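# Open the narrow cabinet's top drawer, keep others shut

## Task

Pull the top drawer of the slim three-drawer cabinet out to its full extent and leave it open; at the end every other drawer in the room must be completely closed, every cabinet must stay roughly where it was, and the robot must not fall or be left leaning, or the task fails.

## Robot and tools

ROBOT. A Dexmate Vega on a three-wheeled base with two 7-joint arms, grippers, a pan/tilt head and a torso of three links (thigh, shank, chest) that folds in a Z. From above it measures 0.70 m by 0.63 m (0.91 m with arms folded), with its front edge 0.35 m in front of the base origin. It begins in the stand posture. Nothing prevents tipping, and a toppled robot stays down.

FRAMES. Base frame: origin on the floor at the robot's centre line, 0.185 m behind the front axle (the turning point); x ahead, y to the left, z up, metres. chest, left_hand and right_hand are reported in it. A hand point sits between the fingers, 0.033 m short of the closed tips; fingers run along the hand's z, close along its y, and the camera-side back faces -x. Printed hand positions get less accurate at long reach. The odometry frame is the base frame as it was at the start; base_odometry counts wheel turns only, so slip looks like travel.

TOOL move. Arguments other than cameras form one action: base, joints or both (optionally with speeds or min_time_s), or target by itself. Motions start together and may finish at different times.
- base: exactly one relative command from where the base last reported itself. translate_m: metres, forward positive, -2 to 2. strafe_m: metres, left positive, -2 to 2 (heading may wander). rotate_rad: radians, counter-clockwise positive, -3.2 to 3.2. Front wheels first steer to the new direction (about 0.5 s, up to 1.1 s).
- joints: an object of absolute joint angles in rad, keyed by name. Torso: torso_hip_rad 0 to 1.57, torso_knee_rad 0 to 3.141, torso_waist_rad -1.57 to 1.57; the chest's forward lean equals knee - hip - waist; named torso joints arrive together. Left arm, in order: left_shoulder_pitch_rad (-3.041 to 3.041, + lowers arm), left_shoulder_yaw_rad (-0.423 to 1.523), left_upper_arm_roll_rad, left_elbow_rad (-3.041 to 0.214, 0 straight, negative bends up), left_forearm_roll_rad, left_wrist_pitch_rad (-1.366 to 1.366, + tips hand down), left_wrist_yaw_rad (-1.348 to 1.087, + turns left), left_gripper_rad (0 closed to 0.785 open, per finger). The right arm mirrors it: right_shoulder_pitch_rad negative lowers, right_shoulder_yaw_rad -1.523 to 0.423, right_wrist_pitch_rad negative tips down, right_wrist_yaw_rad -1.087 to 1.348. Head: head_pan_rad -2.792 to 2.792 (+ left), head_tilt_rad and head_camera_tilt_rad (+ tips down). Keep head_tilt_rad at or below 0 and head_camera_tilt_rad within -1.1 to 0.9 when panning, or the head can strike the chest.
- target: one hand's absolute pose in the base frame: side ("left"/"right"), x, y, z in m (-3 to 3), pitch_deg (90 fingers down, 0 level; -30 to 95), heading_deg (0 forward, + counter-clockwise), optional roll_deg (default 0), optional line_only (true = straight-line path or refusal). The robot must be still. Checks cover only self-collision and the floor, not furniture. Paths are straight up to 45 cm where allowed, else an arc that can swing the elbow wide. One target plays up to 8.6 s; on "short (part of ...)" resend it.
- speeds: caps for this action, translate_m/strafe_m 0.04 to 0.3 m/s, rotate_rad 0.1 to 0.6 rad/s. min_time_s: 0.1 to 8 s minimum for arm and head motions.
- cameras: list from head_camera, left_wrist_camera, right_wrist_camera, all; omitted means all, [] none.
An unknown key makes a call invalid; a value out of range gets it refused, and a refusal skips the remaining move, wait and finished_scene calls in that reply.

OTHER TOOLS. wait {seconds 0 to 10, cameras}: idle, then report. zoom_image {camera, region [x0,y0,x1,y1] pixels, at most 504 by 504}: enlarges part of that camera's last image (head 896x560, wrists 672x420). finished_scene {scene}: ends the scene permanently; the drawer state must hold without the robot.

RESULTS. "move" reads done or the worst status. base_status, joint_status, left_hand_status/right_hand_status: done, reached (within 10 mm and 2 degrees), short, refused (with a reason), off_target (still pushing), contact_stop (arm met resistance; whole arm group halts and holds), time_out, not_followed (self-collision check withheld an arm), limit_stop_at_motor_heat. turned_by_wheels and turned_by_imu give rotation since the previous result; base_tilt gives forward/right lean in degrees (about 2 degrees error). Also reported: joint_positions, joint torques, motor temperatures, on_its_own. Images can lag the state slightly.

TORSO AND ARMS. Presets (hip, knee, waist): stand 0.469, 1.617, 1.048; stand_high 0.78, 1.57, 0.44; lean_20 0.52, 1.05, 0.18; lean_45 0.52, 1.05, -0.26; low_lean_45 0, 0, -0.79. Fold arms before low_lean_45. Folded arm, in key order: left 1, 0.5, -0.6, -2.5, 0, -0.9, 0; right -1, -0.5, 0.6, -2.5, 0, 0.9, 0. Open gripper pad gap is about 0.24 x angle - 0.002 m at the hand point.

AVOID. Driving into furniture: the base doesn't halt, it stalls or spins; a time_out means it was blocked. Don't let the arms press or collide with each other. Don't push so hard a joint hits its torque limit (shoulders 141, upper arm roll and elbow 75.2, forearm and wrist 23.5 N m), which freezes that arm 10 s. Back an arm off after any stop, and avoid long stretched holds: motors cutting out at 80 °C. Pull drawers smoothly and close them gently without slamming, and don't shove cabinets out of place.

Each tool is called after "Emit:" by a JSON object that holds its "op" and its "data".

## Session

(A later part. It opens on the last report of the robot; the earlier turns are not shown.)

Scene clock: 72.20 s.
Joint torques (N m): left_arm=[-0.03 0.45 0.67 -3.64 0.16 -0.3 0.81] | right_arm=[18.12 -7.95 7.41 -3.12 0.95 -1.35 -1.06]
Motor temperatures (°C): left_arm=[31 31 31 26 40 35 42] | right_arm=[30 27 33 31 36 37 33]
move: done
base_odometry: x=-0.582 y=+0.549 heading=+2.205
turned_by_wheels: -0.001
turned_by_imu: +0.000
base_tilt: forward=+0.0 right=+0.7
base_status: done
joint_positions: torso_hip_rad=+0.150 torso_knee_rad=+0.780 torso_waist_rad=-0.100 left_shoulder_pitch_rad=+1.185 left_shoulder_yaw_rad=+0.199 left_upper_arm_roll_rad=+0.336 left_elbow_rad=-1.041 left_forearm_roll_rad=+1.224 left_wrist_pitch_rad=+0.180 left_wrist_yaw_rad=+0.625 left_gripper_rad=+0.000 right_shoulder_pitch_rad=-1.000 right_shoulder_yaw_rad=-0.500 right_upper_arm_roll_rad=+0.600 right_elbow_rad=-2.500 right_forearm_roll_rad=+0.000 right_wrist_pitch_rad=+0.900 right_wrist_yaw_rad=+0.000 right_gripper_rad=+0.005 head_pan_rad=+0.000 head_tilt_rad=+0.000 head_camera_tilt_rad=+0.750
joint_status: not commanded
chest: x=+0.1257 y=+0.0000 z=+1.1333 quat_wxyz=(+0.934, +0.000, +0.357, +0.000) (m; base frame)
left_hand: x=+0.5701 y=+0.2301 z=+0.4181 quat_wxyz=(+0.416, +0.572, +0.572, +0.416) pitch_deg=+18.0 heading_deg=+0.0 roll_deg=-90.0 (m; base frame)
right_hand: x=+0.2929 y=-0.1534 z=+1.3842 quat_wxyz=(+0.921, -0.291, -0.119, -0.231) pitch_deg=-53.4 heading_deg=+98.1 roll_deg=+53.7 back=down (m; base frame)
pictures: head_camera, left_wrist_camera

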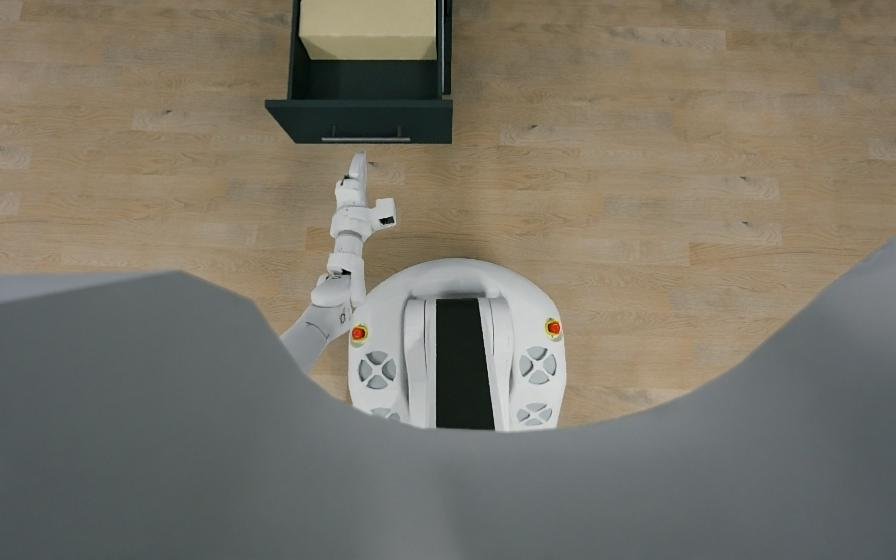

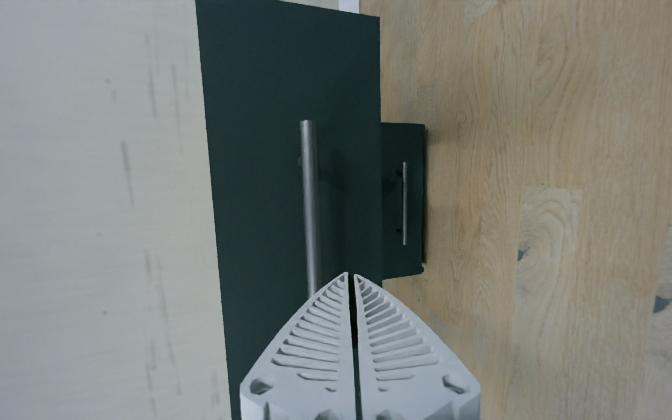

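Emit:
{"op": "move", "data": {"base": {"translate_m":-0.8}, "joints": {"head_camera_tilt_rad":0.2}, "cameras": ["head_camera"]}}

Emit:
{"op": "move", "data": {"joints": {"head_pan_rad":2.7,"head_camera_tilt_rad":0.2}, "cameras": ["head_camera"]}}

Emit:
{"op": "move", "data": {"joints": {"head_pan_rad":1.5,"head_camera_tilt_rad":0.2}, "cameras": ["head_camera"]}}

Scene clock: 76.70 s.
Joint torques (N m): left_arm=[-1.49 1.16 -0.09 -3.56 0.41 0.08 1.24] | right_arm=[16.21 -6.69 7.63 -3.48 1.06 -1.71 -0.98]
Motor temperatures (°C): left_arm=[31 31 31 26 40 35 42] | right_arm=[30 27 33 31 36 37 33]
move: done
base_odometry: x=-0.107 y=-0.095 heading=+2.204
turned_by_wheels: -0.001
turned_by_imu: +0.001
base_tilt: forward=+0.1 right=+0.7
base_status: done
joint_positions: torso_hip_rad=+0.150 torso_knee_rad=+0.780 torso_waist_rad=-0.100 left_shoulder_pitch_rad=+1.185 left_shoulder_yaw_rad=+0.199 left_upper_arm_roll_rad=+0.336 left_elbow_rad=-1.041 left_forearm_roll_rad=+1.224 left_wrist_pitch_rad=+0.180 left_wrist_yaw_rad=+0.625 left_gripper_rad=+0.000 right_shoulder_pitch_rad=-1.000 right_shoulder_yaw_rad=-0.500 right_upper_arm_roll_rad=+0.600 right_elbow_rad=-2.500 right_forearm_roll_rad=+0.000 right_wrist_pitch_rad=+0.900 right_wrist_yaw_rad=+0.000 right_gripper_rad=+0.005 head_pan_rad=+0.000 head_tilt_rad=+0.000 head_camera_tilt_rad=+0.200
joint_status: all done
chest: x=+0.1258 y=+0.0000 z=+1.1332 quat_wxyz=(+0.934, +0.000, +0.357, +0.000) (m; base frame)
left_hand: x=+0.5700 y=+0.2301 z=+0.4180 quat_wxyz=(+0.416, +0.572, +0.572, +0.416) pitch_deg=+18.0 heading_deg=+0.0 roll_deg=-90.0 (m; base frame)
right_hand: x=+0.2930 y=-0.1534 z=+1.3842 quat_wxyz=(+0.921, -0.291, -0.119, -0.231) pitch_deg=-53.4 heading_deg=+98.1 roll_deg=+53.7 back=down (m; base frame)
pictures: head_camera

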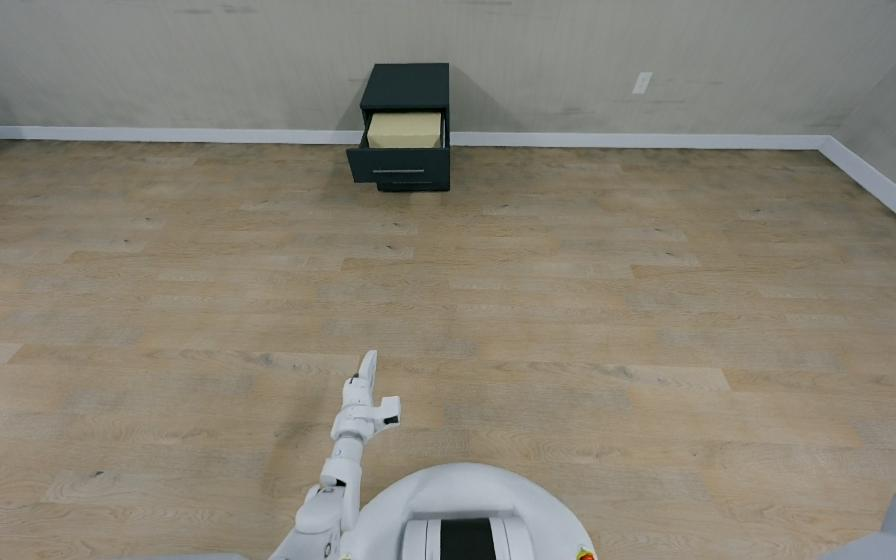

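Scene clock: 79.17 s.
Joint torques (N m): left_arm=[-1.47 0.06 0.18 -5.25 0.26 0.28 0.79] | right_arm=[16.71 -6.8 7.58 -2.28 1.05 -1.7 -0.87]
Motor temperatures (°C): left_arm=[31 31 31 26 40 35 42] | right_arm=[30 27 33 31 36 37 33]
move: done
base_odometry: x=-0.107 y=-0.095 heading=+2.204
turned_by_wheels: +0.000
turned_by_imu: +0.000
base_tilt: forward=+0.1 right=+0.8
base_status: not commanded
joint_positions: torso_hip_rad=+0.150 torso_knee_rad=+0.780 torso_waist_rad=-0.100 left_shoulder_pitch_rad=+1.185 left_shoulder_yaw_rad=+0.199 left_upper_arm_roll_rad=+0.336 left_elbow_rad=-1.041 left_forearm_roll_rad=+1.224 left_wrist_pitch_rad=+0.180 left_wrist_yaw_rad=+0.625 left_gripper_rad=+0.000 right_shoulder_pitch_rad=-1.000 right_shoulder_yaw_rad=-0.500 right_upper_arm_roll_rad=+0.600 right_elbow_rad=-2.500 right_forearm_roll_rad=+0.000 right_wrist_pitch_rad=+0.900 right_wrist_yaw_rad=+0.000 right_gripper_rad=+0.005 head_pan_rad=+2.700 head_tilt_rad=+0.000 head_camera_tilt_rad=+0.200
joint_status: all done
chest: x=+0.1258 y=+0.0000 z=+1.1332 quat_wxyz=(+0.934, +0.000, +0.357, +0.000) (m; base frame)
left_hand: x=+0.5700 y=+0.2301 z=+0.4180 quat_wxyz=(+0.416, +0.572, +0.572, +0.416) pitch_deg=+18.0 heading_deg=+0.0 roll_deg=-90.0 (m; base frame)
right_hand: x=+0.2930 y=-0.1534 z=+1.3842 quat_wxyz=(+0.921, -0.291, -0.119, -0.231) pitch_deg=-53.4 heading_deg=+98.1 roll_deg=+53.7 back=down (m; base frame)
pictures: head_camera

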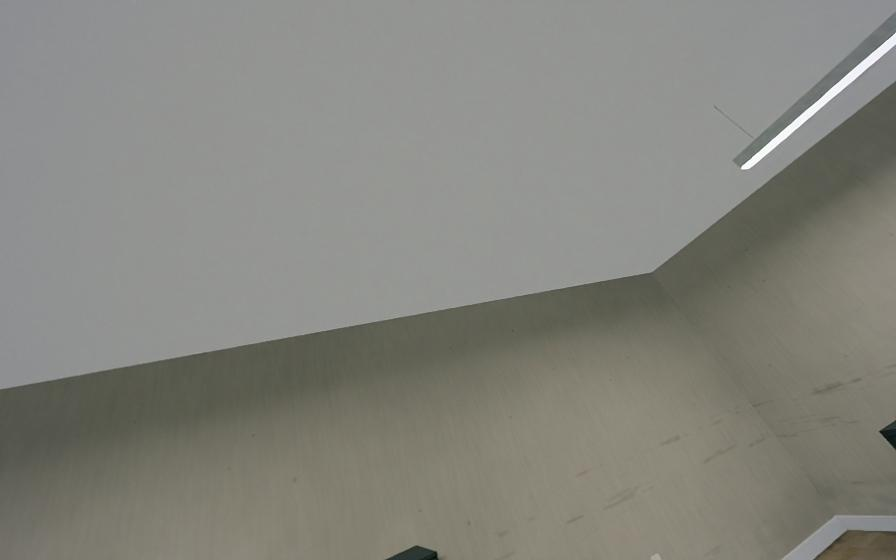

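Scene clock: 80.63 s.
Joint torques (N m): left_arm=[-0.18 0.46 0.3 -3.13 0.17 -0.69 0.74] | right_arm=[18 -7.68 8.02 -2.53 1.14 -1.01 -0.88]
Motor temperatures (°C): left_arm=[31 31 31 26 40 35 41] | right_arm=[30 27 33 31 36 37 33]
move: done
base_odometry: x=-0.107 y=-0.095 heading=+2.204
turned_by_wheels: +0.000
turned_by_imu: +0.000
base_tilt: forward=+0.1 right=+0.8
base_status: not commanded
joint_positions: torso_hip_rad=+0.150 torso_knee_rad=+0.780 torso_waist_rad=-0.100 left_shoulder_pitch_rad=+1.185 left_shoulder_yaw_rad=+0.199 left_upper_arm_roll_rad=+0.336 left_elbow_rad=-1.041 left_forearm_roll_rad=+1.224 left_wrist_pitch_rad=+0.180 left_wrist_yaw_rad=+0.625 left_gripper_rad=+0.000 right_shoulder_pitch_rad=-1.000 right_shoulder_yaw_rad=-0.500 right_upper_arm_roll_rad=+0.600 right_elbow_rad=-2.500 right_forearm_roll_rad=+0.000 right_wrist_pitch_rad=+0.900 right_wrist_yaw_rad=+0.000 right_gripper_rad=+0.005 head_pan_rad=+1.500 head_tilt_rad=+0.000 head_camera_tilt_rad=+0.200
joint_status: all done
chest: x=+0.1258 y=+0.0000 z=+1.1332 quat_wxyz=(+0.934, +0.000, +0.357, +0.000) (m; base frame)
left_hand: x=+0.5700 y=+0.2301 z=+0.4180 quat_wxyz=(+0.416, +0.572, +0.572, +0.416) pitch_deg=+18.0 heading_deg=+0.0 roll_deg=-90.0 (m; base frame)
right_hand: x=+0.2930 y=-0.1534 z=+1.3842 quat_wxyz=(+0.921, -0.291, -0.119, -0.231) pitch_deg=-53.4 heading_deg=+98.1 roll_deg=+53.7 back=down (m; base frame)
pictures: head_camera

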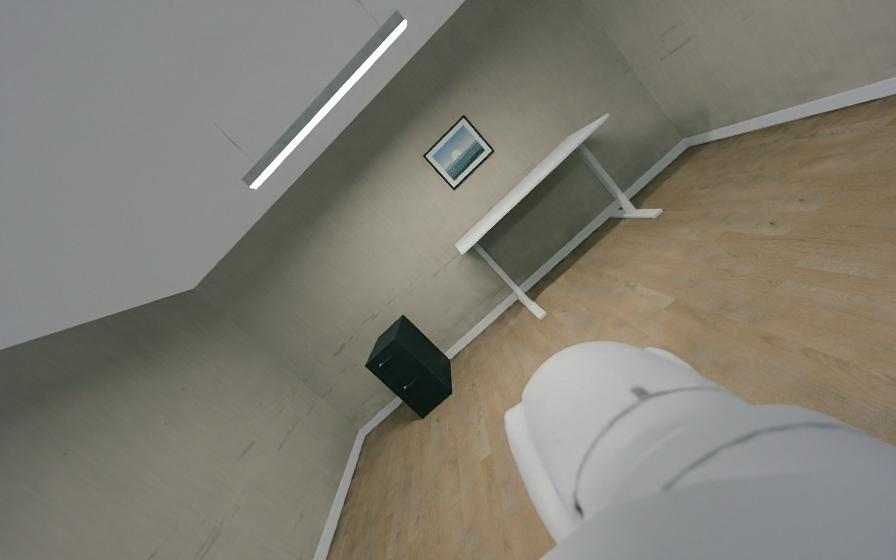

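Emit:
{"op": "finished_scene", "data": {"scene": 1}}

The scene is finished: the task was done.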